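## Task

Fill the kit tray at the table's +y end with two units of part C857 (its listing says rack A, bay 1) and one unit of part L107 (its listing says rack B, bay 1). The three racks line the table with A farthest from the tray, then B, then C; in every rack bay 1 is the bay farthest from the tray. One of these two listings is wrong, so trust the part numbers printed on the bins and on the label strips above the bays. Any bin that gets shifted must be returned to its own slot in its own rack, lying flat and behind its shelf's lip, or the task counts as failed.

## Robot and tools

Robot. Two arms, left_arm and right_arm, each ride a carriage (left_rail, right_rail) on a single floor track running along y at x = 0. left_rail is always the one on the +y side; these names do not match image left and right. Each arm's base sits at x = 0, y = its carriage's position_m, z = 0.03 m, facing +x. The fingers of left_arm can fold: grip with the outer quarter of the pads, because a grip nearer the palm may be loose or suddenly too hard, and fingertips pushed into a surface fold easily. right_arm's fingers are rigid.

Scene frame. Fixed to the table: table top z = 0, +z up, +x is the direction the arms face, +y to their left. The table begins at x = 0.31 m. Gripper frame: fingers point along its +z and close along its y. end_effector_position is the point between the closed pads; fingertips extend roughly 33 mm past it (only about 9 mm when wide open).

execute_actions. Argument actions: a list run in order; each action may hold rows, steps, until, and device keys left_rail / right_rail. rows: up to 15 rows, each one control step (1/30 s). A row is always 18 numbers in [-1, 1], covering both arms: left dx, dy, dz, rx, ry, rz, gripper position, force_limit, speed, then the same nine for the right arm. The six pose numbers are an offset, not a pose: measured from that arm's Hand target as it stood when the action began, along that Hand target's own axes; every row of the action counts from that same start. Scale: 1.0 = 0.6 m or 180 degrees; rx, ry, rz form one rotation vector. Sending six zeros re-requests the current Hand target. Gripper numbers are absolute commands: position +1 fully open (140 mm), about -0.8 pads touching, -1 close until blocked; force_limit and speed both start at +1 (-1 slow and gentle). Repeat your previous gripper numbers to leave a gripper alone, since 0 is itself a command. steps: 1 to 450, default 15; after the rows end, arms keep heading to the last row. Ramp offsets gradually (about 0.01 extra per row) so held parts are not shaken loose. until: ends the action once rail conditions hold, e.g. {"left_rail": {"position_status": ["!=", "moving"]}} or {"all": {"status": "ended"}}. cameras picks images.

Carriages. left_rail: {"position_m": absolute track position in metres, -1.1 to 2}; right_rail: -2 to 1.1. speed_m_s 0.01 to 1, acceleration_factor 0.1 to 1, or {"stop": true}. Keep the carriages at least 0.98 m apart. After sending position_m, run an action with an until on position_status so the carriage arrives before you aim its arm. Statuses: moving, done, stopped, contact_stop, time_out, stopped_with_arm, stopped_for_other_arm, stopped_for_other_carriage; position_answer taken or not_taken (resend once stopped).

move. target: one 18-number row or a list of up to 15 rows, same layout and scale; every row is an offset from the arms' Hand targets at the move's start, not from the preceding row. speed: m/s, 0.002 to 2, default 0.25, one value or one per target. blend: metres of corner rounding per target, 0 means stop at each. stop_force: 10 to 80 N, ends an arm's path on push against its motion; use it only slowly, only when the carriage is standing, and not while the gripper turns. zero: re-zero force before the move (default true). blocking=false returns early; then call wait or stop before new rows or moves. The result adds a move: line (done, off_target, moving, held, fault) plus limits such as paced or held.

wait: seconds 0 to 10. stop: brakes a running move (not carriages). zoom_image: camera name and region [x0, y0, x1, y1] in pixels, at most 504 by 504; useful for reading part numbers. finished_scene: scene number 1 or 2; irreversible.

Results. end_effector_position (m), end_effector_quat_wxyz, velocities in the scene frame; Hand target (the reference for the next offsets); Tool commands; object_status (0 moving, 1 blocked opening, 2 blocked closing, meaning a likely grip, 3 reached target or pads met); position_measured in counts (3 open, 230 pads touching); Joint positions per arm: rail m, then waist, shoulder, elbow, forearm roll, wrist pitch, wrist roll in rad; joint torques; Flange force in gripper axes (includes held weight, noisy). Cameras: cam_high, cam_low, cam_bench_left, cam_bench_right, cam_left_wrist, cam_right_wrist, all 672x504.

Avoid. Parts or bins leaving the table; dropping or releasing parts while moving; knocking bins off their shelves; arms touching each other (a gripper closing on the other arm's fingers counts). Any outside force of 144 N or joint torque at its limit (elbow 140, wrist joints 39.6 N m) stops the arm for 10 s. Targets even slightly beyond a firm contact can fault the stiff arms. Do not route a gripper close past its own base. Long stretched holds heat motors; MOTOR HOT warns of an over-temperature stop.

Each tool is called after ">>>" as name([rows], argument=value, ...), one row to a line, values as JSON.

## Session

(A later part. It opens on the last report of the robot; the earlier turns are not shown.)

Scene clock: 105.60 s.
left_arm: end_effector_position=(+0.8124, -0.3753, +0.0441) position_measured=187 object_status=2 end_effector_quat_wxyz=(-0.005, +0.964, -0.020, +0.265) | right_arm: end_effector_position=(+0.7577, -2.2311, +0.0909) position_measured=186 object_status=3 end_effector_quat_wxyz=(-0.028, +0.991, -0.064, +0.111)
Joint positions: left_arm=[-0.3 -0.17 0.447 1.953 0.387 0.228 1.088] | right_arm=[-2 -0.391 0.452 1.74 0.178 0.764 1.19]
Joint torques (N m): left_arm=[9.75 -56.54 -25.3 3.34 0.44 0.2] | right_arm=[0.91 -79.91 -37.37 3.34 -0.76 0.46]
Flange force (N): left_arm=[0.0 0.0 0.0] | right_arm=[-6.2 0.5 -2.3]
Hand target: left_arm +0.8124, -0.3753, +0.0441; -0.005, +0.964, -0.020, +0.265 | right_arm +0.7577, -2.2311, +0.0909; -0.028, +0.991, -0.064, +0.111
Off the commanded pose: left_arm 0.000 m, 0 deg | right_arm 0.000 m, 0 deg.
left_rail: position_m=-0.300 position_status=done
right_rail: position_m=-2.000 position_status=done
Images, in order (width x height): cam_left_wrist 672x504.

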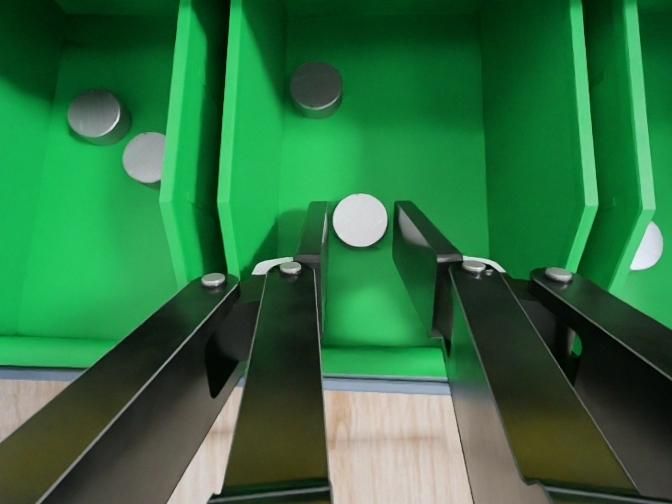

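>>> move(target=[0,0,-0.08,0,0,0,-0.4,-1,0,-0.008,-0.0025,0.04,0,0,0,-0.43,-1,0.5], speed=0.03, stop_force=12, cameras=[])

>>> move(target=[0.035,0,0.045,0,-0.1,0,-0.4,-1,0,0,0,0.03,0,0,0,-0.43,-1,0.5], speed=0.03, stop_force=12, cameras=["cam_left_wrist","cam_right_wrist"])

stop_force needs force readings from the last 0.2 s for each arm that does not count as still, and left_arm is near a pose where its force cannot be read; nothing of the call was run. To get an arm's reading back, lift its gripper well clear, drive its carriage to where the arm reaches the place with its wrist bent and without stretching out, come back over the place and send the move again.
Scene clock: 109.43 s.
left_arm: end_effector_position=(+0.8124, -0.3753, +0.0441) position_measured=187 object_status=2 end_effector_quat_wxyz=(-0.005, +0.964, -0.020, +0.265) | right_arm: end_effector_position=(+0.7577, -2.2311, +0.0909) position_measured=186 object_status=3 end_effector_quat_wxyz=(-0.028, +0.991, -0.064, +0.111)
Joint positions: left_arm=[-0.3 -0.17 0.447 1.953 0.387 0.228 1.088] | right_arm=[-2 -0.391 0.452 1.74 0.178 0.764 1.19]
Joint torques (N m): left_arm=[8.9 -57.58 -25.46 3.42 0.52 0.07] | right_arm=[0.89 -79.92 -37.36 3.43 -0.78 0.43]
Flange force (N): left_arm=[0.0 0.0 0.0] | right_arm=[-6.0 0.4 -2.3]
Hand target: left_arm +0.8124, -0.3753, +0.0441; -0.005, +0.964, -0.020, +0.265 | right_arm +0.7577, -2.2311, +0.0909; -0.028, +0.991, -0.064, +0.111
Tool commands: left_gripper/position=-1.0 left_gripper/force_limit=-1.0 left_gripper/speed=-1.0 right_gripper/position=-0.45 right_gripper/force_limit=-1.0 right_gripper/speed=-1.0
Off the commanded pose: left_arm 0.000 m, 0 deg | right_arm 0.000 m, 0 deg.
left_rail: position_m=-0.300 position_status=done
right_rail: position_m=-2.000 position_status=done

not run: a call was refused earlier in this reply.

>>> move(target=[0,0,-0.08,0,0,0,-0.4,-1,0,0,0,0,0,0,0,-0.45,-1,0.5], speed=0.1, cameras=[])

>>> move(target=[0.035,0,0.045,0,-0.1,0,-0.4,-1,0,0,0,0,0,0,0,-0.43,-1,0.5], speed=0.1, cameras=[])

>>> move(target=[0,0,0.02,0,0,0,-0.4,-1,0,-0.008,-0.0025,0.065,0,0,0,-0.43,-1,0.5], speed=0.03, stop_force=12, cameras=["cam_left_wrist","cam_right_wrist"])

Scene clock: 112.63 s.
left_arm: end_effector_position=(+0.7878, -0.3753, +0.0853) position_measured=179 object_status=3 end_effector_quat_wxyz=(-0.005, +0.964, -0.020, +0.265) | right_arm: end_effector_position=(+0.7577, -2.2311, +0.0909) position_measured=186 object_status=3 end_effector_quat_wxyz=(-0.028, +0.991, -0.064, +0.111)
Joint positions: left_arm=[-0.3 -0.176 0.365 1.979 0.326 0.281 1.146] | right_arm=[-2 -0.391 0.452 1.74 0.178 0.764 1.19]
Joint torques (N m): left_arm=[2.62 -73.07 -34.8 3.15 -2.2 0.04] | right_arm=[0.96 -79.79 -37.34 3.38 -0.78 0.46]
Flange force (N): left_arm=[-2.4 4.4 3.9] | right_arm=[-6.2 0.3 -2.9]
Hand target: left_arm +0.7878, -0.3752, +0.0853; -0.005, +0.964, -0.020, +0.265 | right_arm +0.7577, -2.2311, +0.0909; -0.028, +0.991, -0.064, +0.111
Off the commanded pose: left_arm 0.000 m, 0 deg | right_arm 0.000 m, 0 deg.
left_rail: position_m=-0.300 position_status=done
right_rail: position_m=-2.000 position_status=done
move: done
No camera images: "cameras" was empty.

Scene clock: 114.63 s.
left_arm: end_effector_position=(+0.8197, -0.3761, +0.0729) position_measured=179 object_status=3 end_effector_quat_wxyz=(-0.008, +0.994, -0.019, +0.111) | right_arm: end_effector_position=(+0.7577, -2.2311, +0.0909) position_measured=183 object_status=3 end_effector_quat_wxyz=(-0.028, +0.991, -0.064, +0.111)
Joint positions: left_arm=[-0.3 -0.153 0.501 1.7 0.068 0.723 1.41] | right_arm=[-2 -0.391 0.452 1.74 0.178 0.764 1.19]
Joint torques (N m): left_arm=[3.1 -88.12 -37.87 3.62 -1.44 -0.04] | right_arm=[0.6 -79.92 -37.54 3.36 -0.85 0.45]
Flange force (N): left_arm=[-2.8 3.8 3.9] | right_arm=[-6.4 -0.2 -2.3]
Hand target: left_arm +0.8197, -0.3761, +0.0728; -0.008, +0.994, -0.019, +0.111 | right_arm +0.7577, -2.2311, +0.0909; -0.028, +0.991, -0.064, +0.111
Off the commanded pose: left_arm 0.000 m, 0 deg | right_arm 0.000 m, 0 deg.
left_rail: position_m=-0.300 position_status=done
right_rail: position_m=-2.000 position_status=done
move: done
No camera images: "cameras" was empty.

Scene clock: 116.73 s.
left_arm: end_effector_position=(+0.8223, -0.3760, +0.0611) position_measured=179 object_status=3 end_effector_quat_wxyz=(-0.008, +0.994, -0.019, +0.111) | right_arm: end_effector_position=(+0.7619, -2.2274, +0.0520) position_measured=183 object_status=3 end_effector_quat_wxyz=(-0.028, +0.991, -0.064, +0.111)
Joint positions: left_arm=[-0.3 -0.152 0.516 1.701 0.069 0.707 1.409] | right_arm=[-2 -0.384 0.494 1.759 0.189 0.704 1.182]
Joint torques (N m): left_arm=[3.45 -89.62 -36.63 3.54 -1.37 -0.08] | right_arm=[0.68 -82.01 -35.82 3.2 -0.8 0.4]
Flange force (N): left_arm=[-0.5 4.3 4.4] | right_arm=[-6.1 0.2 -2.9]
Hand target: left_arm +0.8223, -0.3760, +0.0611; -0.008, +0.994, -0.019, +0.111 | right_arm +0.7619, -2.2274, +0.0520; -0.028, +0.991, -0.064, +0.111
Off the commanded pose: left_arm 0.000 m, 0 deg | right_arm 0.000 m, 0 deg.
left_rail: position_m=-0.300 position_status=done
right_rail: position_m=-2.000 position_status=done
move: done
Images, in order (width x height): cam_left_wrist 672x504, cam_right_wrist 672x504.

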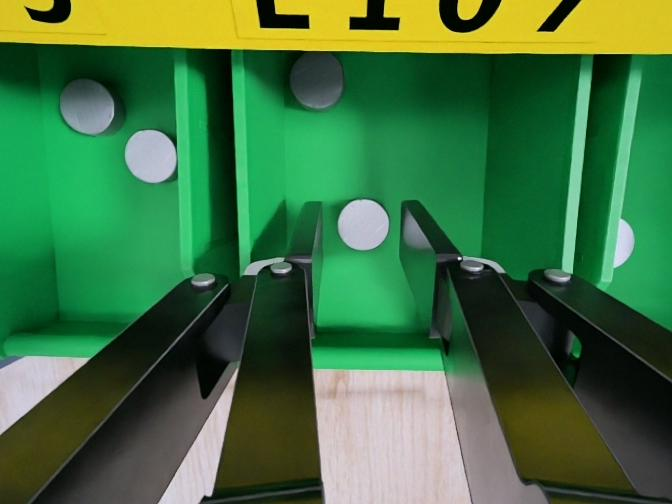

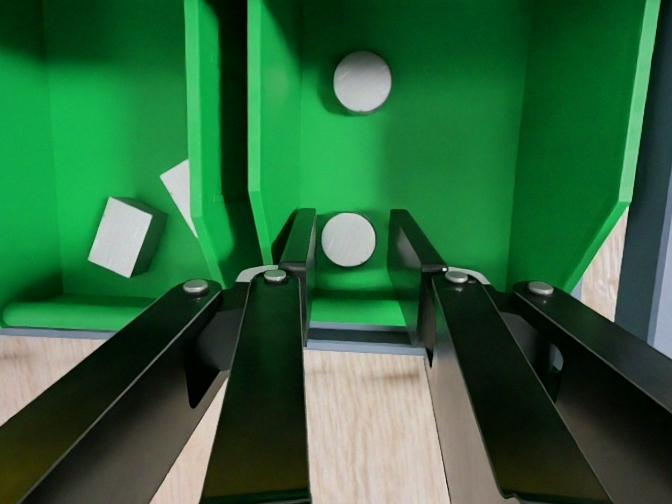

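>>> move(target=[-0.003,0.0,0.048,0,0,0,-0.4,-1,0,-0.003,0,0.035,0,0,0,-0.43,-1,0.5], speed=0.02, stop_force=12, cameras=["cam_left_wrist","cam_right_wrist"])

>>> execute_actions([
  {"rows":[[0,0,0,0,0,0,-1,-1,-1,0,0,0,0,0,0,-1,-1,-1]],"steps":75},
], cameras=["cam_left_wrist","cam_right_wrist"])

Scene clock: 120.40 s.
left_arm: end_effector_position=(+0.8251, -0.3758, +0.0447) position_measured=179 object_status=3 end_effector_quat_wxyz=(-0.008, +0.994, -0.019, +0.111) | right_arm: end_effector_position=(+0.7628, -2.2271, +0.0461) position_measured=183 object_status=3 end_effector_quat_wxyz=(-0.028, +0.991, -0.064, +0.111)
Joint positions: left_arm=[-0.3 -0.151 0.535 1.704 0.071 0.684 1.407] | right_arm=[-2 -0.383 0.501 1.76 0.19 0.695 1.18]
Joint torques (N m): left_arm=[6.77 -81.26 -31.41 4.45 -0.87 0.06] | right_arm=[3.32 -63.35 -29.81 3.74 -2.63 0.36]
Flange force (N): left_arm=[-0.8 8.1 -7.6] | right_arm=[-11.0 -0.5 -31.2]
Hand target: left_arm +0.8250, -0.3758, +0.0447; -0.008, +0.994, -0.019, +0.111 (not the last commanded pose) | right_arm +0.7628, -2.2271, +0.0461; -0.028, +0.991, -0.064, +0.111 (not the last commanded pose)
Off the commanded pose: left_arm 0.012 m, 0 deg | right_arm 0.015 m, 0 deg.
left_rail: position_m=-0.300 position_status=done
right_rail: position_m=-2.000 position_status=done
move: contact (left_arm, right_arm)
Images, in order (width x height): cam_left_wrist 672x504, cam_right_wrist 672x504.

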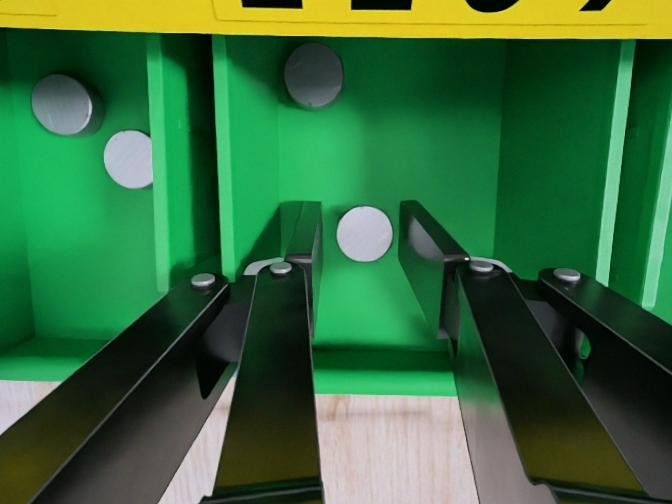

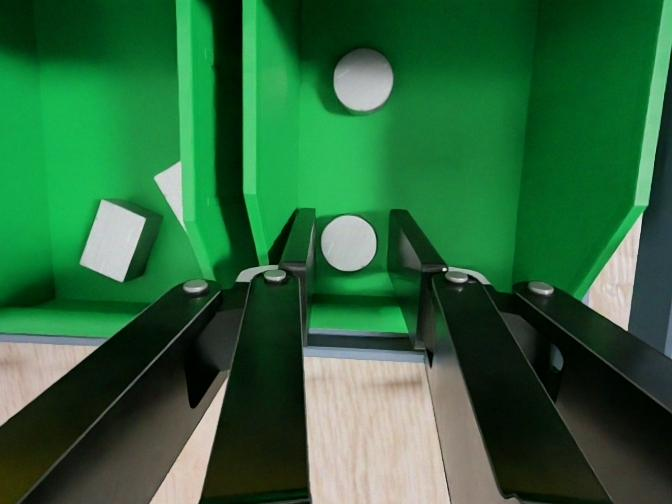

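Scene clock: 123.10 s.
left_arm: end_effector_position=(+0.8250, -0.3758, +0.0447) position_measured=195 object_status=2 end_effector_quat_wxyz=(-0.008, +0.994, -0.019, +0.111) | right_arm: end_effector_position=(+0.7628, -2.2271, +0.0461) position_measured=195 object_status=2 end_effector_quat_wxyz=(-0.028, +0.991, -0.064, +0.111)
Joint positions: left_arm=[-0.3 -0.151 0.535 1.704 0.071 0.684 1.407] | right_arm=[-2 -0.383 0.501 1.76 0.19 0.695 1.18]
Joint torques (N m): left_arm=[20.68 -53.03 -14.7 8.08 1.64 0.32] | right_arm=[8.92 -62.12 -22.02 5.19 1.7 0.57]
Flange force (N): left_arm=[3.5 24.1 -41.9] | right_arm=[-1.5 8.5 -28.7]
Hand target: left_arm +0.8250, -0.3758, +0.0447; -0.008, +0.994, -0.019, +0.111 | right_arm +0.7628, -2.2271, +0.0461; -0.028, +0.991, -0.064, +0.111
Off the commanded pose: left_arm 0.000 m, 0 deg | right_arm 0.000 m, 0 deg.
left_rail: position_m=-0.300 position_status=done
right_rail: position_m=-2.000 position_status=done
Images, in order (width x height): cam_left_wrist 672x504, cam_right_wrist 672x504.

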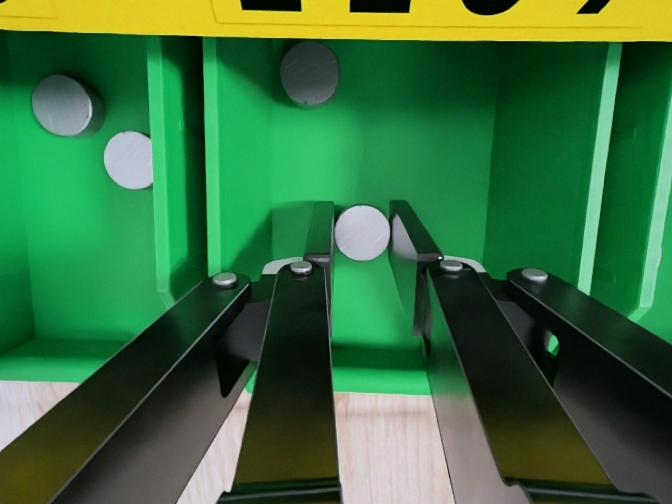

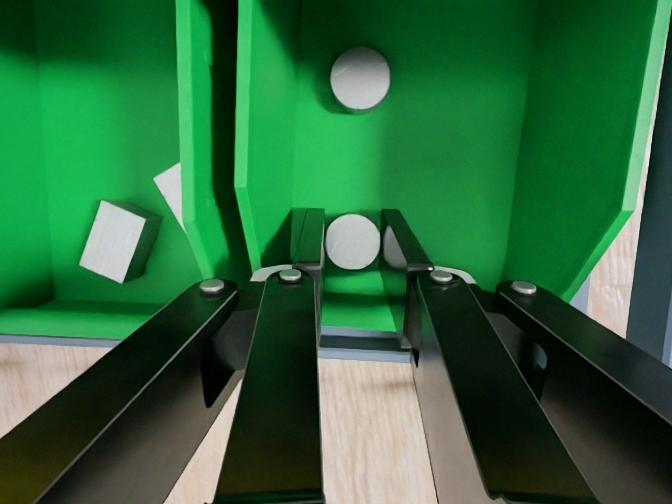

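>>> move(target=[0.01,0,-0.1,0,0,0,-1,-1,-1,0.01,0,-0.1,0,0,0,-1,-1,-1], speed=0.05, cameras=["cam_left_wrist","cam_right_wrist"])

Scene clock: 126.13 s.
left_arm: end_effector_position=(+0.8176, -0.3767, +0.1045) position_measured=195 object_status=2 end_effector_quat_wxyz=(-0.008, +0.994, -0.019, +0.111) | right_arm: end_effector_position=(+0.7553, -2.2303, +0.1058) position_measured=195 object_status=2 end_effector_quat_wxyz=(-0.028, +0.991, -0.064, +0.111)
Joint positions: left_arm=[-0.3 -0.154 0.469 1.683 0.065 0.772 1.413] | right_arm=[-2 -0.391 0.434 1.735 0.174 0.786 1.196]
Joint torques (N m): left_arm=[3.17 -86.96 -38.54 3.75 -1.35 -0.06] | right_arm=[1.02 -78.64 -37.98 3.47 -0.83 0.46]
Flange force (N): left_arm=[-1.0 4.0 4.3] | right_arm=[-6.3 0.6 -2.3]
Hand target: left_arm +0.8176, -0.3767, +0.1046; -0.008, +0.994, -0.019, +0.111 | right_arm +0.7553, -2.2303, +0.1059; -0.028, +0.991, -0.064, +0.111
Off the commanded pose: left_arm 0.000 m, 0 deg | right_arm 0.000 m, 0 deg.
left_rail: position_m=-0.300 position_status=done
right_rail: position_m=-2.000 position_status=done
move: done
Images, in order (width x height): cam_left_wrist 672x504, cam_right_wrist 672x504.

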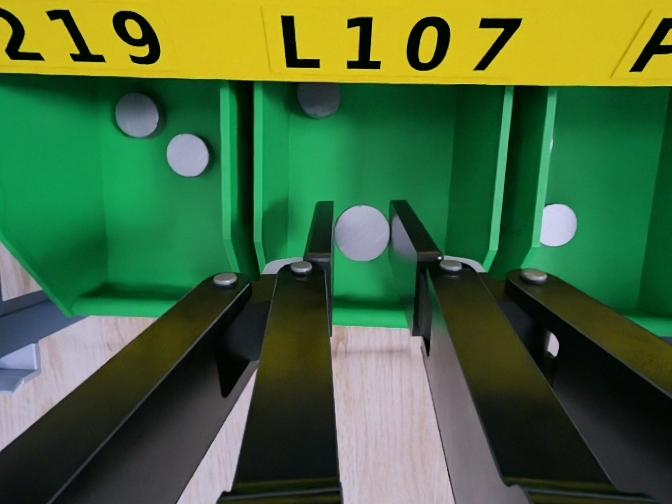

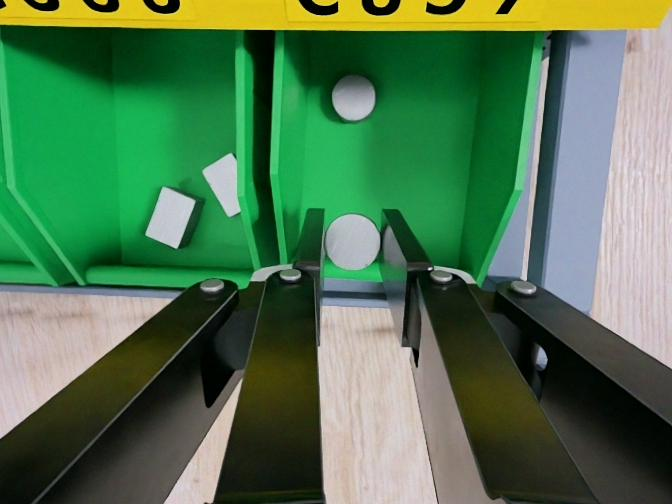

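>>> move(target=[-0.22,0,-0.44,0,-0.07,0,-1,-1,-1,-0.13,0,-0.42,0,-0.07,0,-1,-1,-1], cameras=[])

>>> execute_actions([
  {"left_rail":{"position_m":1.7,"acceleration_factor":0.6},"right_rail":{"position_m":0.6,"acceleration_factor":0.6},"steps":300,"until":{"all":{"status":"ended"}}},
])

Scene clock: 129.90 s.
left_arm: end_effector_position=(+0.6305, -0.3746, +0.3328) position_measured=195 object_status=2 end_effector_quat_wxyz=(-0.010, +1.000, -0.018, +0.002) | right_arm: end_effector_position=(+0.6236, -2.2303, +0.3344) position_measured=195 object_status=2 end_effector_quat_wxyz=(-0.034, +0.998, -0.060, +0.001)
Joint positions: left_arm=[-0.3 -0.183 0.146 1.661 0.021 1.335 1.419] | right_arm=[-2 -0.438 0.203 1.591 0.066 1.372 1.239]
Joint torques (N m): left_arm=[2.87 -58.58 -43.99 4.24 -0.74 -0.08] | right_arm=[1.1 -61.73 -43.75 4.1 -0.19 0.42]
Flange force (N): left_arm=[-2.1 4.1 4.4] | right_arm=[-6.5 0.4 1.8]
Hand target: left_arm +0.6305, -0.3746, +0.3328; -0.010, +1.000, -0.018, +0.002 | right_arm +0.6236, -2.2303, +0.3345; -0.034, +0.998, -0.060, +0.001
Off the commanded pose: left_arm 0.000 m, 0 deg | right_arm 0.000 m, 0 deg.
left_rail: position_m=-0.300 position_status=done
right_rail: position_m=-2.000 position_status=done
move: done
No camera images: "cameras" was empty.

Scene clock: 134.00 s.
left_arm: end_effector_position=(+0.6305, +1.6254, +0.3328) position_measured=195 object_status=2 end_effector_quat_wxyz=(-0.010, +1.000, -0.018, +0.002) | right_arm: end_effector_position=(+0.6236, +0.3696, +0.3345) position_measured=195 object_status=2 end_effector_quat_wxyz=(-0.034, +0.998, -0.060, +0.001)
Joint positions: left_arm=[1.7 -0.183 0.146 1.661 0.021 1.335 1.419] | right_arm=[0.6 -0.438 0.203 1.591 0.066 1.372 1.239]
Joint torques (N m): left_arm=[2.76 -58.89 -43.61 4.3 -0.75 0.04] | right_arm=[1.38 -61.9 -43.68 4.1 -0.22 0.4]
Flange force (N): left_arm=[-1.0 4.1 3.6] | right_arm=[-6.4 0.9 1.8]
Hand target: left_arm +0.6305, +1.6254, +0.3328; -0.010, +1.000, -0.018, +0.002 | right_arm +0.6236, +0.3697, +0.3345; -0.034, +0.998, -0.060, +0.001
Tool commands: left_gripper/position=-1.0 left_gripper/force_limit=-1.0 left_gripper/speed=-1.0 right_gripper/position=-1.0 right_gripper/force_limit=-1.0 right_gripper/speed=-1.0
Off the commanded pose: left_arm 0.000 m, 0 deg | right_arm 0.000 m, 0 deg.
left_rail: position_m=1.700 position_status=done
right_rail: position_m=0.600 position_status=done

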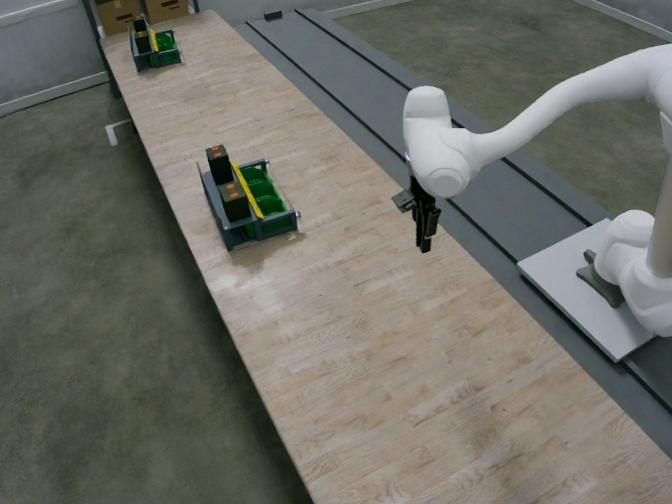

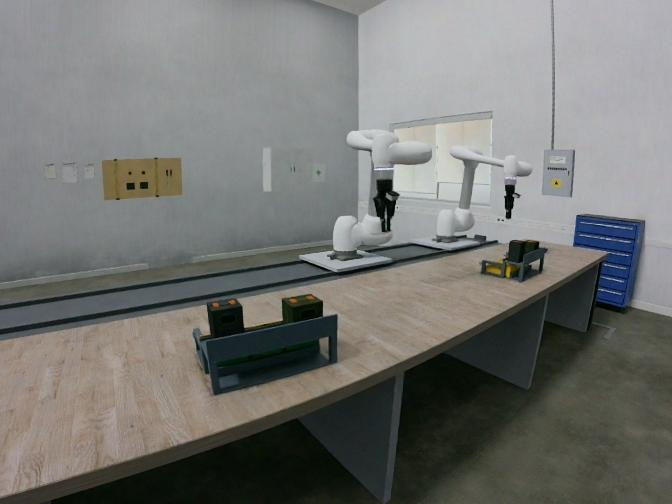

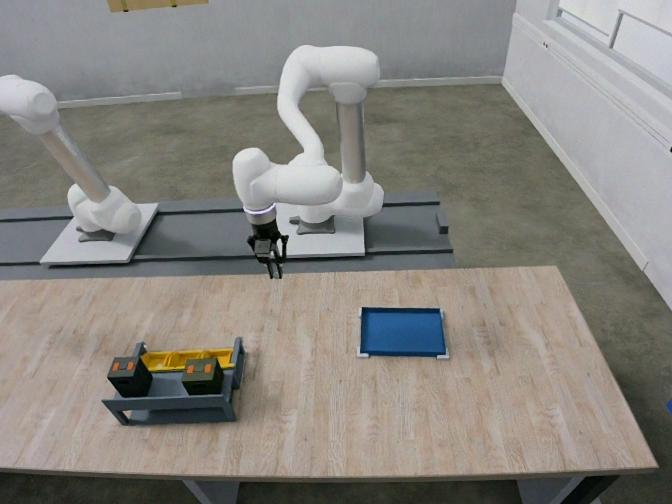

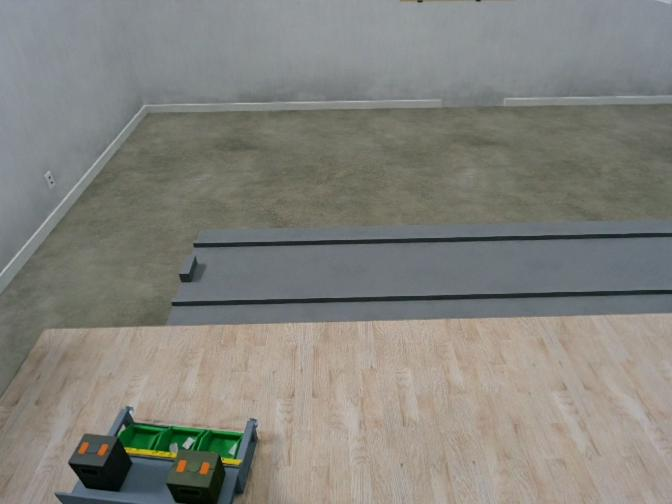

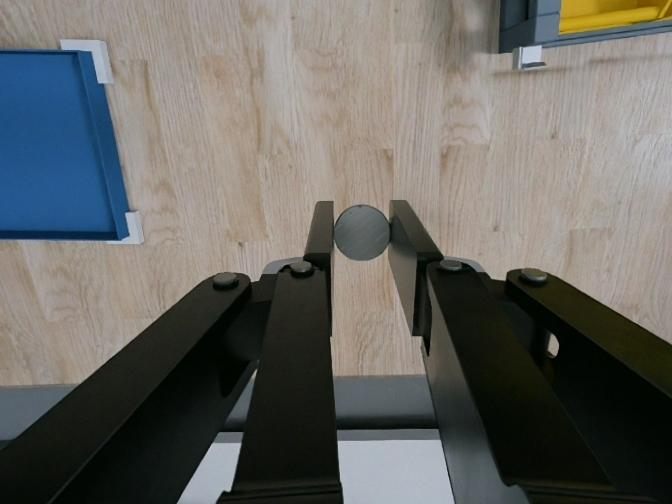

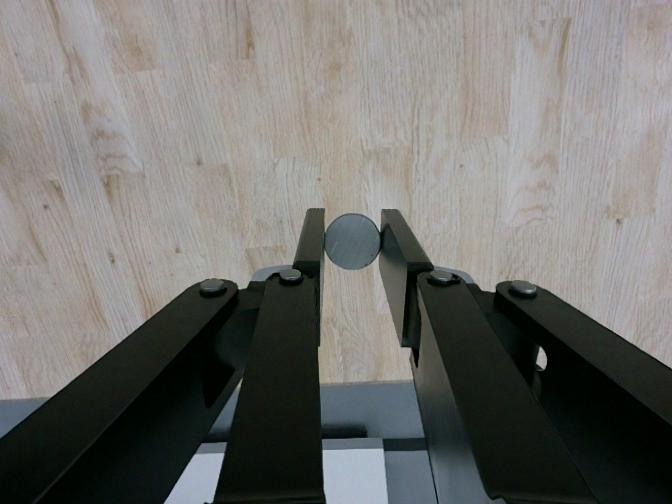

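>>> execute_actions([
  {"left_rail":{"position_m":2.0},"right_rail":{"position_m":1.02},"steps":200,"until":{"all":{"status":"ended"}}},
], cameras=[])

>>> move(target=[0.02,-0.32,0.4,0,0,0,-1,-1,-1,0,0,0,0,0,0,-1,-1,-1], cameras=["cam_left_wrist"])

>>> move(target=[0,0,0.16,0,0,0,-1,-1,-1,0,0,0,0,0,0,-1,-1,-1], speed=0.02, stop_force=10, cameras=["cam_left_wrist","cam_right_wrist","cam_bench_left"])

Scene clock: 139.07 s.
left_arm: end_effector_position=(+0.6305, +1.9254, +0.3328) position_measured=195 object_status=2 end_effector_quat_wxyz=(-0.010, +1.000, -0.018, +0.002) | right_arm: end_effector_position=(+0.6236, +0.7898, +0.3345) position_measured=195 object_status=2 end_effector_quat_wxyz=(-0.034, +0.998, -0.060, +0.001)
Joint positions: left_arm=[2 -0.183 0.146 1.661 0.021 1.335 1.419] | right_arm=[1.02 -0.438 0.203 1.591 0.066 1.372 1.239]
Joint torques (N m): left_arm=[2.84 -59.09 -43.7 4.25 -0.78 -0.02] | right_arm=[0.83 -61.79 -43.81 4.08 -0.23 0.43]
Flange force (N): left_arm=[-1.1 4.3 3.4] | right_arm=[-6.0 0.3 2.3]
Hand target: left_arm +0.6305, +1.9254, +0.3328; -0.010, +1.000, -0.018, +0.002 | right_arm +0.6236, +0.7897, +0.3345; -0.034, +0.998, -0.060, +0.001
Tool commands: left_gripper/position=-1.0 left_gripper/force_limit=-1.0 left_gripper/speed=-1.0 right_gripper/position=-1.0 right_gripper/force_limit=-1.0 right_gripper/speed=-1.0
Off the commanded pose: left_arm 0.000 m, 0 deg | right_arm 0.000 m, 0 deg.
left_rail: position_m=2.000 position_status=done
right_rail: position_m=1.020 position_status=done
No camera images: "cameras" was empty.

Scene clock: 140.73 s.
left_arm: end_effector_position=(+0.6501, +2.1216, +0.0967) position_measured=195 object_status=2 end_effector_quat_wxyz=(-0.010, +1.000, -0.018, +0.002) | right_arm: end_effector_position=(+0.6236, +0.7897, +0.3345) position_measured=195 object_status=2 end_effector_quat_wxyz=(-0.034, +0.998, -0.060, +0.001)
Joint positions: left_arm=[2 0.123 0.348 1.868 0.024 0.92 1.715] | right_arm=[1.02 -0.438 0.203 1.591 0.066 1.372 1.239]
Joint torques (N m): left_arm=[2.95 -72.16 -36.28 3.61 -0.81 -0.16] | right_arm=[1.16 -61.75 -43.58 4.05 -0.24 0.41]
Flange force (N): left_arm=[-0.3 4.1 3.7] | right_arm=[-6.1 0.7 1.7]
Hand target: left_arm +0.6502, +2.1216, +0.0968; -0.010, +1.000, -0.018, +0.002 | right_arm +0.6236, +0.7897, +0.3345; -0.034, +0.998, -0.060, +0.001
Off the commanded pose: left_arm 0.000 m, 0 deg | right_arm 0.000 m, 0 deg.
left_rail: position_m=2.000 position_status=done
right_rail: position_m=1.020 position_status=done
move: done
Images, in order (width x height): cam_left_wrist 672x504.

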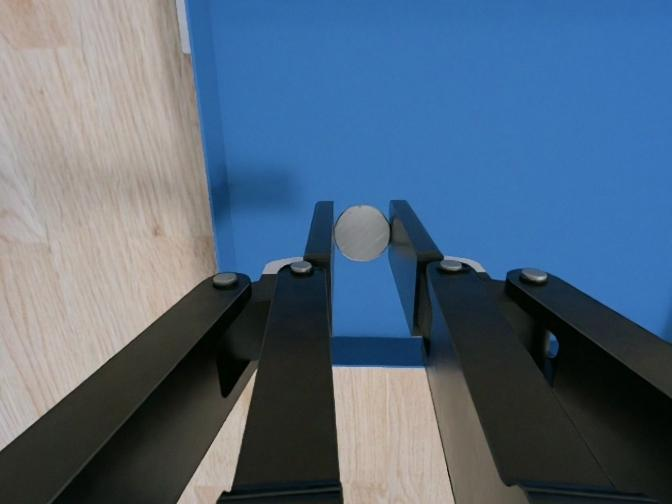

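Scene clock: 144.37 s.
left_arm: end_effector_position=(+0.6505, +2.1228, +0.0369) position_measured=195 object_status=2 end_effector_quat_wxyz=(-0.010, +1.000, -0.018, +0.002) | right_arm: end_effector_position=(+0.6236, +0.7897, +0.3345) position_measured=195 object_status=2 end_effector_quat_wxyz=(-0.034, +0.998, -0.060, +0.001)
Joint positions: left_arm=[2 0.125 0.414 1.906 0.026 0.815 1.713] | right_arm=[1.02 -0.438 0.203 1.591 0.066 1.372 1.239]
Joint torques (N m): left_arm=[2.91 -70.06 -29.77 3.23 -0.79 -0.01] | right_arm=[0.74 -61.55 -43.83 4.02 -0.16 0.42]
Flange force (N): left_arm=[0.4 3.9 -4.8] | right_arm=[-7.4 -0.4 1.6]
Hand target: left_arm +0.6505, +2.1228, +0.0369; -0.010, +1.000, -0.018, +0.002 (not the last commanded pose) | right_arm +0.6236, +0.7897, +0.3345; -0.034, +0.998, -0.060, +0.001
Off the commanded pose: left_arm 0.036 m, 0 deg | right_arm 0.000 m, 0 deg.
left_rail: position_m=2.000 position_status=done
right_rail: position_m=1.020 position_status=done
move: contact (left_arm)
Images, in order (width x height): cam_bench_left 672x504, cam_left_wrist 672x504, cam_right_wrist 672x504.

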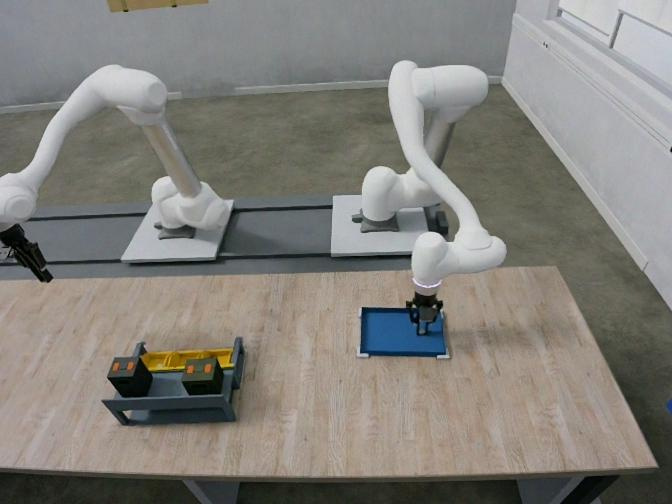

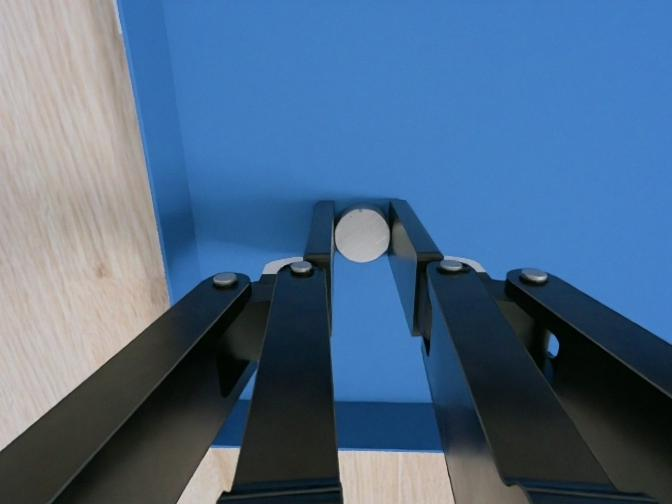

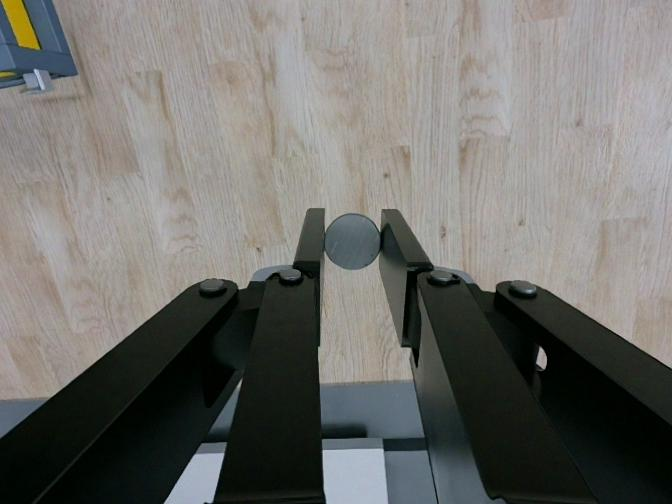

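>>> execute_actions([
  {"rows":[[0,0,0,0,0,0,-0.4,-1,-1,0,0,0,0,0,0,-1,-1,-1]],"steps":30},
], cameras=[])

>>> move([
  [0,0,-0.5,0,0,0,-0.4,-1,-1,0,0,0,0,0,0,-1,-1,-1],
  [-0.2,-0.6,-0.6,0,0,0,-0.4,-1,-1,0,0,0,0,0,0,-1,-1,-1],
], blend=0.03, cameras=["cam_left_wrist"])

>>> move(target=[0,0,0,0,0,0,-0.4,-1,-1,0.25,-1.93,0.37,0,0,0,-1,-1,-1], cameras=["cam_right_wrist","cam_bench_left"])

Scene clock: 151.50 s.
left_arm: end_effector_position=(+0.6505, +2.1228, +0.0369) position_measured=179 object_status=3 end_effector_quat_wxyz=(-0.010, +1.000, -0.018, +0.002) | right_arm: end_effector_position=(+0.6236, +0.7897, +0.3345) position_measured=195 object_status=2 end_effector_quat_wxyz=(-0.034, +0.998, -0.060, +0.001)
Joint positions: left_arm=[2 0.125 0.414 1.906 0.026 0.816 1.713] | right_arm=[1.02 -0.438 0.203 1.591 0.066 1.372 1.239]
Joint torques (N m): left_arm=[2.87 -76.04 -33.31 3.28 -0.71 -0.04] | right_arm=[0.95 -61.15 -43.61 4.02 -0.2 0.43]
Flange force (N): left_arm=[0.5 4.0 4.7] | right_arm=[-7.0 0.1 1.6]
Hand target: left_arm +0.6505, +2.1228, +0.0369; -0.010, +1.000, -0.018, +0.002 | right_arm +0.6236, +0.7897, +0.3345; -0.034, +0.998, -0.060, +0.001
Off the commanded pose: left_arm 0.000 m, 0 deg | right_arm 0.000 m, 0 deg.
left_rail: position_m=2.000 position_status=done
right_rail: position_m=1.020 position_status=done
No camera images: "cameras" was empty.

Scene clock: 154.73 s.
left_arm: end_effector_position=(+0.5421, +2.4796, +0.4037) position_measured=179 object_status=3 end_effector_quat_wxyz=(-0.010, +1.000, -0.018, +0.002) | right_arm: end_effector_position=(+0.6236, +0.7897, +0.3345) position_measured=195 object_status=2 end_effector_quat_wxyz=(-0.034, +0.998, -0.060, +0.001)
Joint positions: left_arm=[2 0.67 0.262 1.39 0.013 1.475 2.276] | right_arm=[1.02 -0.438 0.203 1.591 0.066 1.372 1.239]
Joint torques (N m): left_arm=[2.74 -71.51 -43.66 4.27 -0.65 0] | right_arm=[0.93 -61.45 -43.8 4.09 -0.19 0.42]
Flange force (N): left_arm=[3.3 2.0 2.4] | right_arm=[-7.0 0.2 2.0]
Hand target: left_arm +0.5421, +2.4797, +0.4037; -0.010, +1.000, -0.018, +0.002 | right_arm +0.6236, +0.7897, +0.3345; -0.034, +0.998, -0.060, +0.001
Off the commanded pose: left_arm 0.000 m, 0 deg | right_arm 0.000 m, 0 deg.
left_rail: position_m=2.000 position_status=done
right_rail: position_m=1.020 position_status=done
move: done
Images, in order (width x height): cam_left_wrist 672x504.

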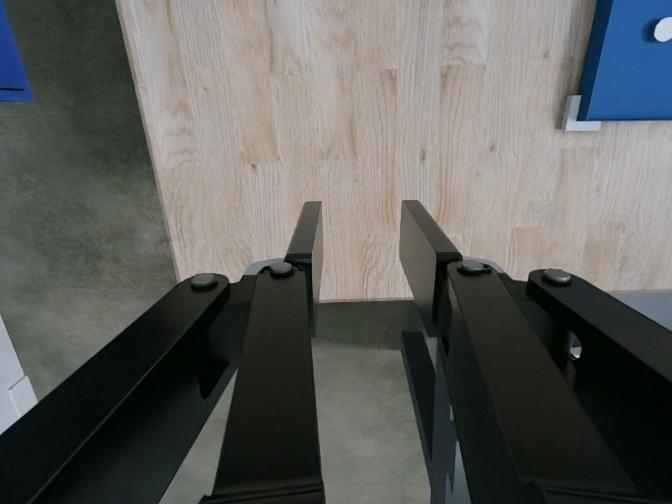

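every number of target must lie in its column's range; nothing of the call was run

>>> move(target=[0,0,0,0,0,0,-0.4,-1,-1,-0.093,-0.954,0,0,0,0,-1,-1,-1], speed=0.4, cameras=[])

>>> move(target=[0,0,0,0,0,0,-0.4,-1,-1,-0.093,-0.954,0.35,0,0,0,-1,-1,-1], cameras=["cam_right_wrist","cam_bench_left"])

Scene clock: 158.87 s.
left_arm: end_effector_position=(+0.5421, +2.4796, +0.4037) position_measured=179 object_status=3 end_effector_quat_wxyz=(-0.010, +1.000, -0.018, +0.002) | right_arm: end_effector_position=(+0.6368, +1.3634, +0.3740) position_measured=195 object_status=2 end_effector_quat_wxyz=(-0.034, +0.998, -0.060, +0.001)
Joint positions: left_arm=[2 0.671 0.262 1.39 0.013 1.475 2.276] | right_arm=[1.02 0.419 0.255 1.453 0.061 1.4 2.101]
Joint torques (N m): left_arm=[3.12 -72.07 -44.38 4.25 -0.8 -0.03] | right_arm=[0.92 -68.12 -44.45 4.07 -0.44 0.37]
Flange force (N): left_arm=[3.0 2.9 2.9] | right_arm=[-3.8 4.7 1.9]
Hand target: left_arm +0.5421, +2.4796, +0.4037; -0.010, +1.000, -0.018, +0.002 | right_arm +0.6368, +1.3634, +0.3739; -0.034, +0.998, -0.060, +0.001
Off the commanded pose: left_arm 0.000 m, 0 deg | right_arm 0.000 m, 0 deg.
left_rail: position_m=2.000 position_status=done
right_rail: position_m=1.020 position_status=done
move: done
No camera images: "cameras" was empty.

Scene clock: 162.17 s.
left_arm: end_effector_position=(+0.5421, +2.4796, +0.4037) position_measured=179 object_status=3 end_effector_quat_wxyz=(-0.010, +1.000, -0.018, +0.002) | right_arm: end_effector_position=(+0.6514, +1.9513, +0.2039) position_measured=195 object_status=2 end_effector_quat_wxyz=(-0.034, +0.998, -0.060, +0.001)
Joint positions: left_arm=[2 0.671 0.262 1.39 0.013 1.475 2.276] | right_arm=[1.02 0.919 1.151 0.239 0.037 1.693 2.616]
Joint torques (N m): left_arm=[3.21 -71.88 -44.7 4.34 -0.9 0.01] | right_arm=[0.94 -136.52 -44.36 4 -0.49 0.34]
Flange force (N): left_arm=[2.7 3.3 3.7] | right_arm=[0.0 0.0 0.0]
Hand target: left_arm +0.5421, +2.4796, +0.4037; -0.010, +1.000, -0.018, +0.002 | right_arm +0.6514, +1.9513, +0.2039; -0.034, +0.998, -0.060, +0.001
Off the commanded pose: left_arm 0.000 m, 0 deg | right_arm 0.000 m, 0 deg.
left_rail: position_m=2.000 position_status=done
right_rail: position_m=1.020 position_status=done
move: done
Images, in order (width x height): cam_bench_left 672x504, cam_right_wrist 672x504.

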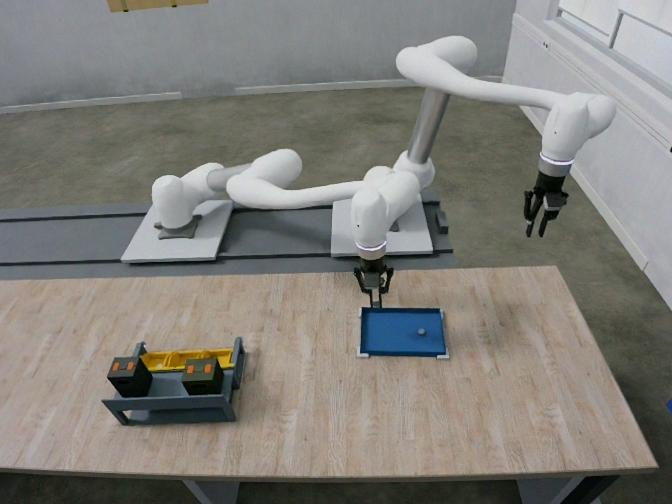

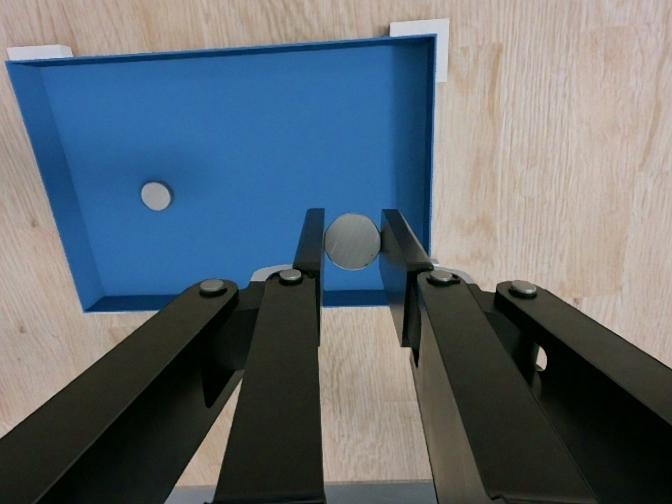

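>>> move(target=[0,0,0,0,0,0,-0.4,-1,-1,0.05,-0.03,0.268,0,0,0,-1,-1,-1], speed=0.12, cameras=["cam_right_wrist"])

Scene clock: 165.63 s.
left_arm: end_effector_position=(+0.5421, +2.4796, +0.4037) position_measured=179 object_status=3 end_effector_quat_wxyz=(-0.010, +1.000, -0.018, +0.002) | right_arm: end_effector_position=(+0.6844, +1.9766, +0.0447) position_measured=195 object_status=2 end_effector_quat_wxyz=(-0.034, +0.998, -0.060, +0.001)
Joint positions: left_arm=[2 0.671 0.262 1.39 0.013 1.475 2.276] | right_arm=[1.02 0.91 1.302 0.217 0.037 1.565 2.602]
Joint torques (N m): left_arm=[3.09 -70.71 -44.46 4.4 -0.77 0.01] | right_arm=[0.89 -141.78 -44.06 4.01 -0.51 0.47]
Flange force (N): left_arm=[1.9 4.2 3.3] | right_arm=[0.0 0.0 0.0]
Hand target: left_arm +0.5421, +2.4796, +0.4037; -0.010, +1.000, -0.018, +0.002 | right_arm +0.6844, +1.9766, +0.0447; -0.034, +0.998, -0.060, +0.001
Off the commanded pose: left_arm 0.000 m, 0 deg | right_arm 0.000 m, 0 deg.
left_rail: position_m=2.000 position_status=done
right_rail: position_m=1.020 position_status=done
move: done
Images, in order (width x height): cam_right_wrist 672x504.

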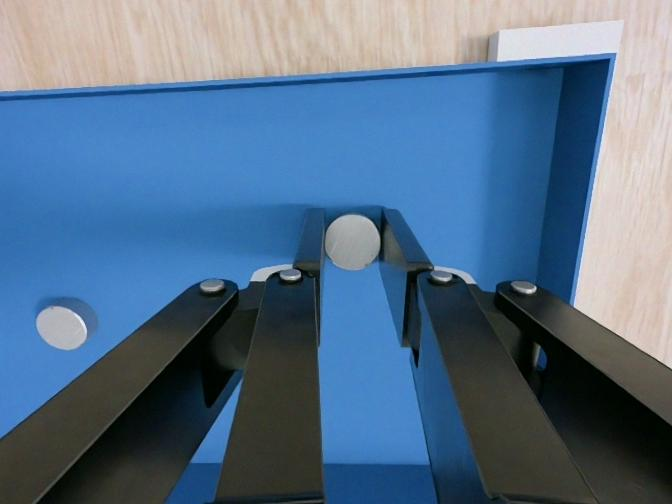

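>>> move(target=[0,0,0,0,0,0,-0.4,-1,-1,0,0,0.0095,0,0,0,-1,-1,-1], speed=0.01, cameras=[])

>>> execute_actions([
  {"rows":[[0,0,0,0,0,0,-0.4,-1,-1,0,0,0,0,0,0,-0.42,-1,-1]],"steps":30},
], cameras=[])

>>> move([
  [0,0,0,0,0,0,-0.4,-1,-1,0,0,-0.5,0,0,0,-0.42,-1,-1],
  [0,0,0,0,0,0,-0.4,-1,-1,0.11,0.954,-0.5,0,0,0,-0.42,-1,-1],
], speed=0.4, blend=0.03, cameras=[])

>>> move(target=[0,0,0,0,0,0,-0.4,-1,-1,0.05,0.98,0,0,0,0,-0.42,-1,-1], speed=0.4, cameras=["cam_bench_left"])

>>> execute_actions([
  {"right_rail":{"position_m":-2.0},"steps":300,"until":{"all":{"status":"ended"}}},
], cameras=["cam_right_wrist"])

Scene clock: 169.53 s.
left_arm: end_effector_position=(+0.5421, +2.4796, +0.4037) position_measured=179 object_status=3 end_effector_quat_wxyz=(-0.010, +1.000, -0.018, +0.002) | right_arm: end_effector_position=(+0.6846, +1.9768, +0.0392) position_measured=195 object_status=2 end_effector_quat_wxyz=(-0.034, +0.998, -0.060, +0.001)
Joint positions: left_arm=[2 0.671 0.262 1.39 0.013 1.475 2.276] | right_arm=[1.02 0.91 1.302 0.226 0.037 1.555 2.602]
Joint torques (N m): left_arm=[2.53 -71.61 -44.75 4.41 -0.79 0.02] | right_arm=[2.23 -97.27 -25.5 4.4 -4.36 0.36]
Flange force (N): left_arm=[1.6 3.3 3.7] | right_arm=[0.0 0.0 0.0]
Hand target: left_arm +0.5421, +2.4796, +0.4037; -0.010, +1.000, -0.018, +0.002 | right_arm +0.6844, +1.9770, +0.0390; -0.034, +0.998, -0.060, +0.001
Off the commanded pose: left_arm 0.000 m, 0 deg | right_arm 0.000 m, 0 deg.
left_rail: position_m=2.000 position_status=done
right_rail: position_m=1.020 position_status=done
move: done
No camera images: "cameras" was empty.

Scene clock: 170.73 s.
left_arm: end_effector_position=(+0.5421, +2.4796, +0.4037) position_measured=179 object_status=3 end_effector_quat_wxyz=(-0.010, +1.000, -0.018, +0.002) | right_arm: end_effector_position=(+0.6844, +1.9770, +0.0390) position_measured=188 object_status=1 end_effector_quat_wxyz=(-0.034, +0.998, -0.060, +0.001)
Joint positions: left_arm=[2 0.671 0.262 1.39 0.013 1.475 2.276] | right_arm=[1.02 0.91 1.302 0.226 0.037 1.555 2.602]
Joint torques (N m): left_arm=[2.89 -71.58 -44.54 4.39 -0.75 0.03] | right_arm=[-10.56 -102.09 -18.28 0.05 9.19 0.54]
Flange force (N): left_arm=[2.2 3.2 3.6] | right_arm=[0.0 0.0 0.0]
Hand target: left_arm +0.5421, +2.4796, +0.4037; -0.010, +1.000, -0.018, +0.002 | right_arm +0.6844, +1.9770, +0.0390; -0.034, +0.998, -0.060, +0.001
Off the commanded pose: left_arm 0.000 m, 0 deg | right_arm 0.000 m, 0 deg.
left_rail: position_m=2.000 position_status=done
right_rail: position_m=1.020 position_status=done
No camera images: "cameras" was empty.

Scene clock: 173.53 s.
left_arm: end_effector_position=(+0.5421, +2.4796, +0.4037) position_measured=179 object_status=3 end_effector_quat_wxyz=(-0.010, +1.000, -0.018, +0.002) | right_arm: end_effector_position=(+0.6794, +1.3816, +0.2988) position_measured=182 object_status=3 end_effector_quat_wxyz=(-0.034, +0.998, -0.060, +0.001)
Joint positions: left_arm=[2 0.671 0.262 1.39 0.013 1.475 2.276] | right_arm=[1.02 0.418 0.352 1.461 0.062 1.296 2.094]
Joint torques (N m): left_arm=[2.8 -72.13 -44.71 4.3 -0.78 -0.01] | right_arm=[0.62 -76.73 -43.49 3.99 -0.42 0.47]
Flange force (N): left_arm=[2.4 2.9 4.0] | right_arm=[-4.3 4.3 1.0]
Hand target: left_arm +0.5421, +2.4796, +0.4037; -0.010, +1.000, -0.018, +0.002 | right_arm +0.6794, +1.3815, +0.2988; -0.034, +0.998, -0.060, +0.001
Off the commanded pose: left_arm 0.000 m, 0 deg | right_arm 0.000 m, 0 deg.
left_rail: position_m=2.000 position_status=done
right_rail: position_m=1.020 position_status=done
elbow stopped short (right arm): the move would have taken joint 4 (elbow) straighter than the controller allows.
move: done; limits=paced
No camera images: "cameras" was empty.

Scene clock: 175.53 s.
left_arm: end_effector_position=(+0.5421, +2.4796, +0.4037) position_measured=179 object_status=3 end_effector_quat_wxyz=(-0.010, +1.000, -0.018, +0.002) | right_arm: end_effector_position=(+0.6387, +0.7957, +0.2583) position_measured=182 object_status=3 end_effector_quat_wxyz=(-0.034, +0.998, -0.060, +0.001) end_effector_velocity=(+0.000, +0.000, +0.000) end_effector_angular_velocity=(+0.000, +0.000, -0.001)
Joint positions: left_arm=[2 0.671 0.262 1.39 0.013 1.475 2.276] | right_arm=[1.02 -0.421 0.256 1.666 0.069 1.243 1.247]
Joint velocities: left_arm=[within noise] | right_arm=[0.001 -0.001 0.001 -0.001 0 0 -0.001]
Joint torques (N m): left_arm=[2.96 -71.97 -44.59 4.26 -0.82 -0.04] | right_arm=[-0.67 -65.28 -42.25 3.84 -0.2 0.56]
Flange force (N): left_arm=[2.7 2.8 3.8] | right_arm=[-6.6 -2.3 1.1]
Hand target: left_arm +0.5421, +2.4796, +0.4037; -0.010, +1.000, -0.018, +0.002 | right_arm +0.6387, +0.7956, +0.2583; -0.034, +0.998, -0.060, +0.001
Off the commanded pose: left_arm 0.000 m, 0 deg | right_arm 0.000 m, 0 deg.
left_rail: position_m=2.000 position_status=done
right_rail: position_m=1.020 position_status=done
move: done
Images, in order (width x height): cam_bench_left 672x504.

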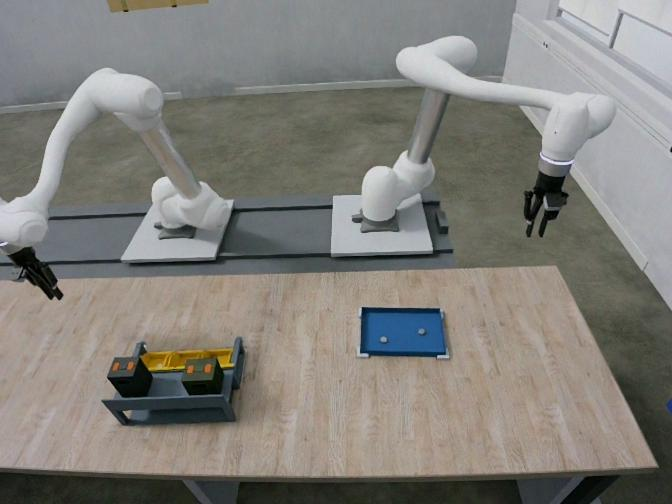

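Scene clock: 180.07 s.
left_arm: end_effector_position=(+0.5421, +2.4796, +0.4037) position_measured=179 object_status=3 end_effector_quat_wxyz=(-0.010, +1.000, -0.018, +0.002) | right_arm: end_effector_position=(+0.6387, -2.2243, +0.2583) position_measured=182 object_status=3 end_effector_quat_wxyz=(-0.034, +0.998, -0.060, +0.001)
Joint positions: left_arm=[2 0.671 0.262 1.39 0.013 1.475 2.276] | right_arm=[-2 -0.421 0.256 1.666 0.069 1.243 1.247]
Joint torques (N m): left_arm=[3.04 -72.05 -44.4 4.3 -0.74 -0.02] | right_arm=[0.73 -64.62 -42.08 3.85 -0.19 0.47]
Flange force (N): left_arm=[2.8 2.8 3.2] | right_arm=[-7.3 -0.3 0.7]
Hand target: left_arm +0.5421, +2.4796, +0.4037; -0.010, +1.000, -0.018, +0.002 | right_arm +0.6387, -2.2243, +0.2583; -0.034, +0.998, -0.060, +0.001
Tool commands: left_gripper/position=-0.4 left_gripper/force_limit=-1.0 left_gripper/speed=-1.0 right_gripper/position=-0.42 right_gripper/force_limit=-1.0 right_gripper/speed=-1.0
Off the commanded pose: left_arm 0.000 m, 0 deg | right_arm 0.000 m, 0 deg.
left_rail: position_m=2.000 position_status=done
right_rail: position_m=-2.000 position_status=done
Images, in order (width x height): cam_right_wrist 672x504.

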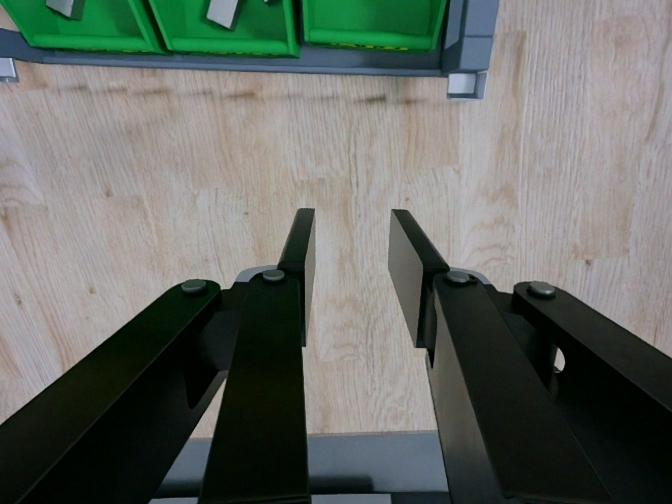

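>>> move(target=[0,0,0,0,0,0,-0.4,-1,-1,0.243,-0.0025,0.253,0,0.17,0,-0.4,-1,-1], speed=0.2, cameras=["cam_right_wrist"])

Scene clock: 185.20 s.
left_arm: end_effector_position=(+0.5421, +2.4796, +0.4037) position_measured=179 object_status=3 end_effector_quat_wxyz=(-0.010, +1.000, -0.018, +0.002) | right_arm: end_effector_position=(+0.7846, -2.2300, +0.1067) position_measured=179 object_status=3 end_effector_quat_wxyz=(-0.017, +0.962, -0.067, +0.264)
Joint positions: left_arm=[2 0.671 0.262 1.39 0.013 1.475 2.276] | right_arm=[-2 -0.41 0.383 1.899 0.529 0.411 0.86]
Joint torques (N m): left_arm=[2.93 -71.8 -44.5 4.27 -0.81 -0.03] | right_arm=[1.09 -72.94 -36.77 2.98 -1.28 0.3]
Flange force (N): left_arm=[2.8 2.9 3.4] | right_arm=[-5.5 1.2 -3.6]
Hand target: left_arm +0.5421, +2.4796, +0.4037; -0.010, +1.000, -0.018, +0.002 | right_arm +0.7846, -2.2300, +0.1067; -0.017, +0.962, -0.067, +0.264
Off the commanded pose: left_arm 0.000 m, 0 deg | right_arm 0.000 m, 0 deg.
left_rail: position_m=2.000 position_status=done
right_rail: position_m=-2.000 position_status=done
move: done
Images, in order (width x height): cam_right_wrist 672x504.

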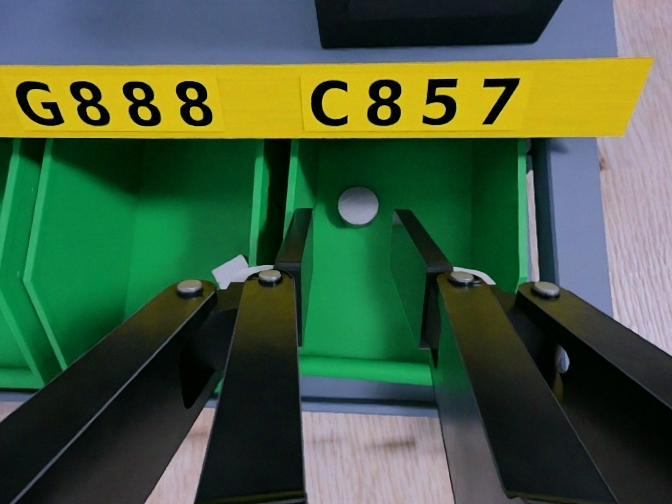

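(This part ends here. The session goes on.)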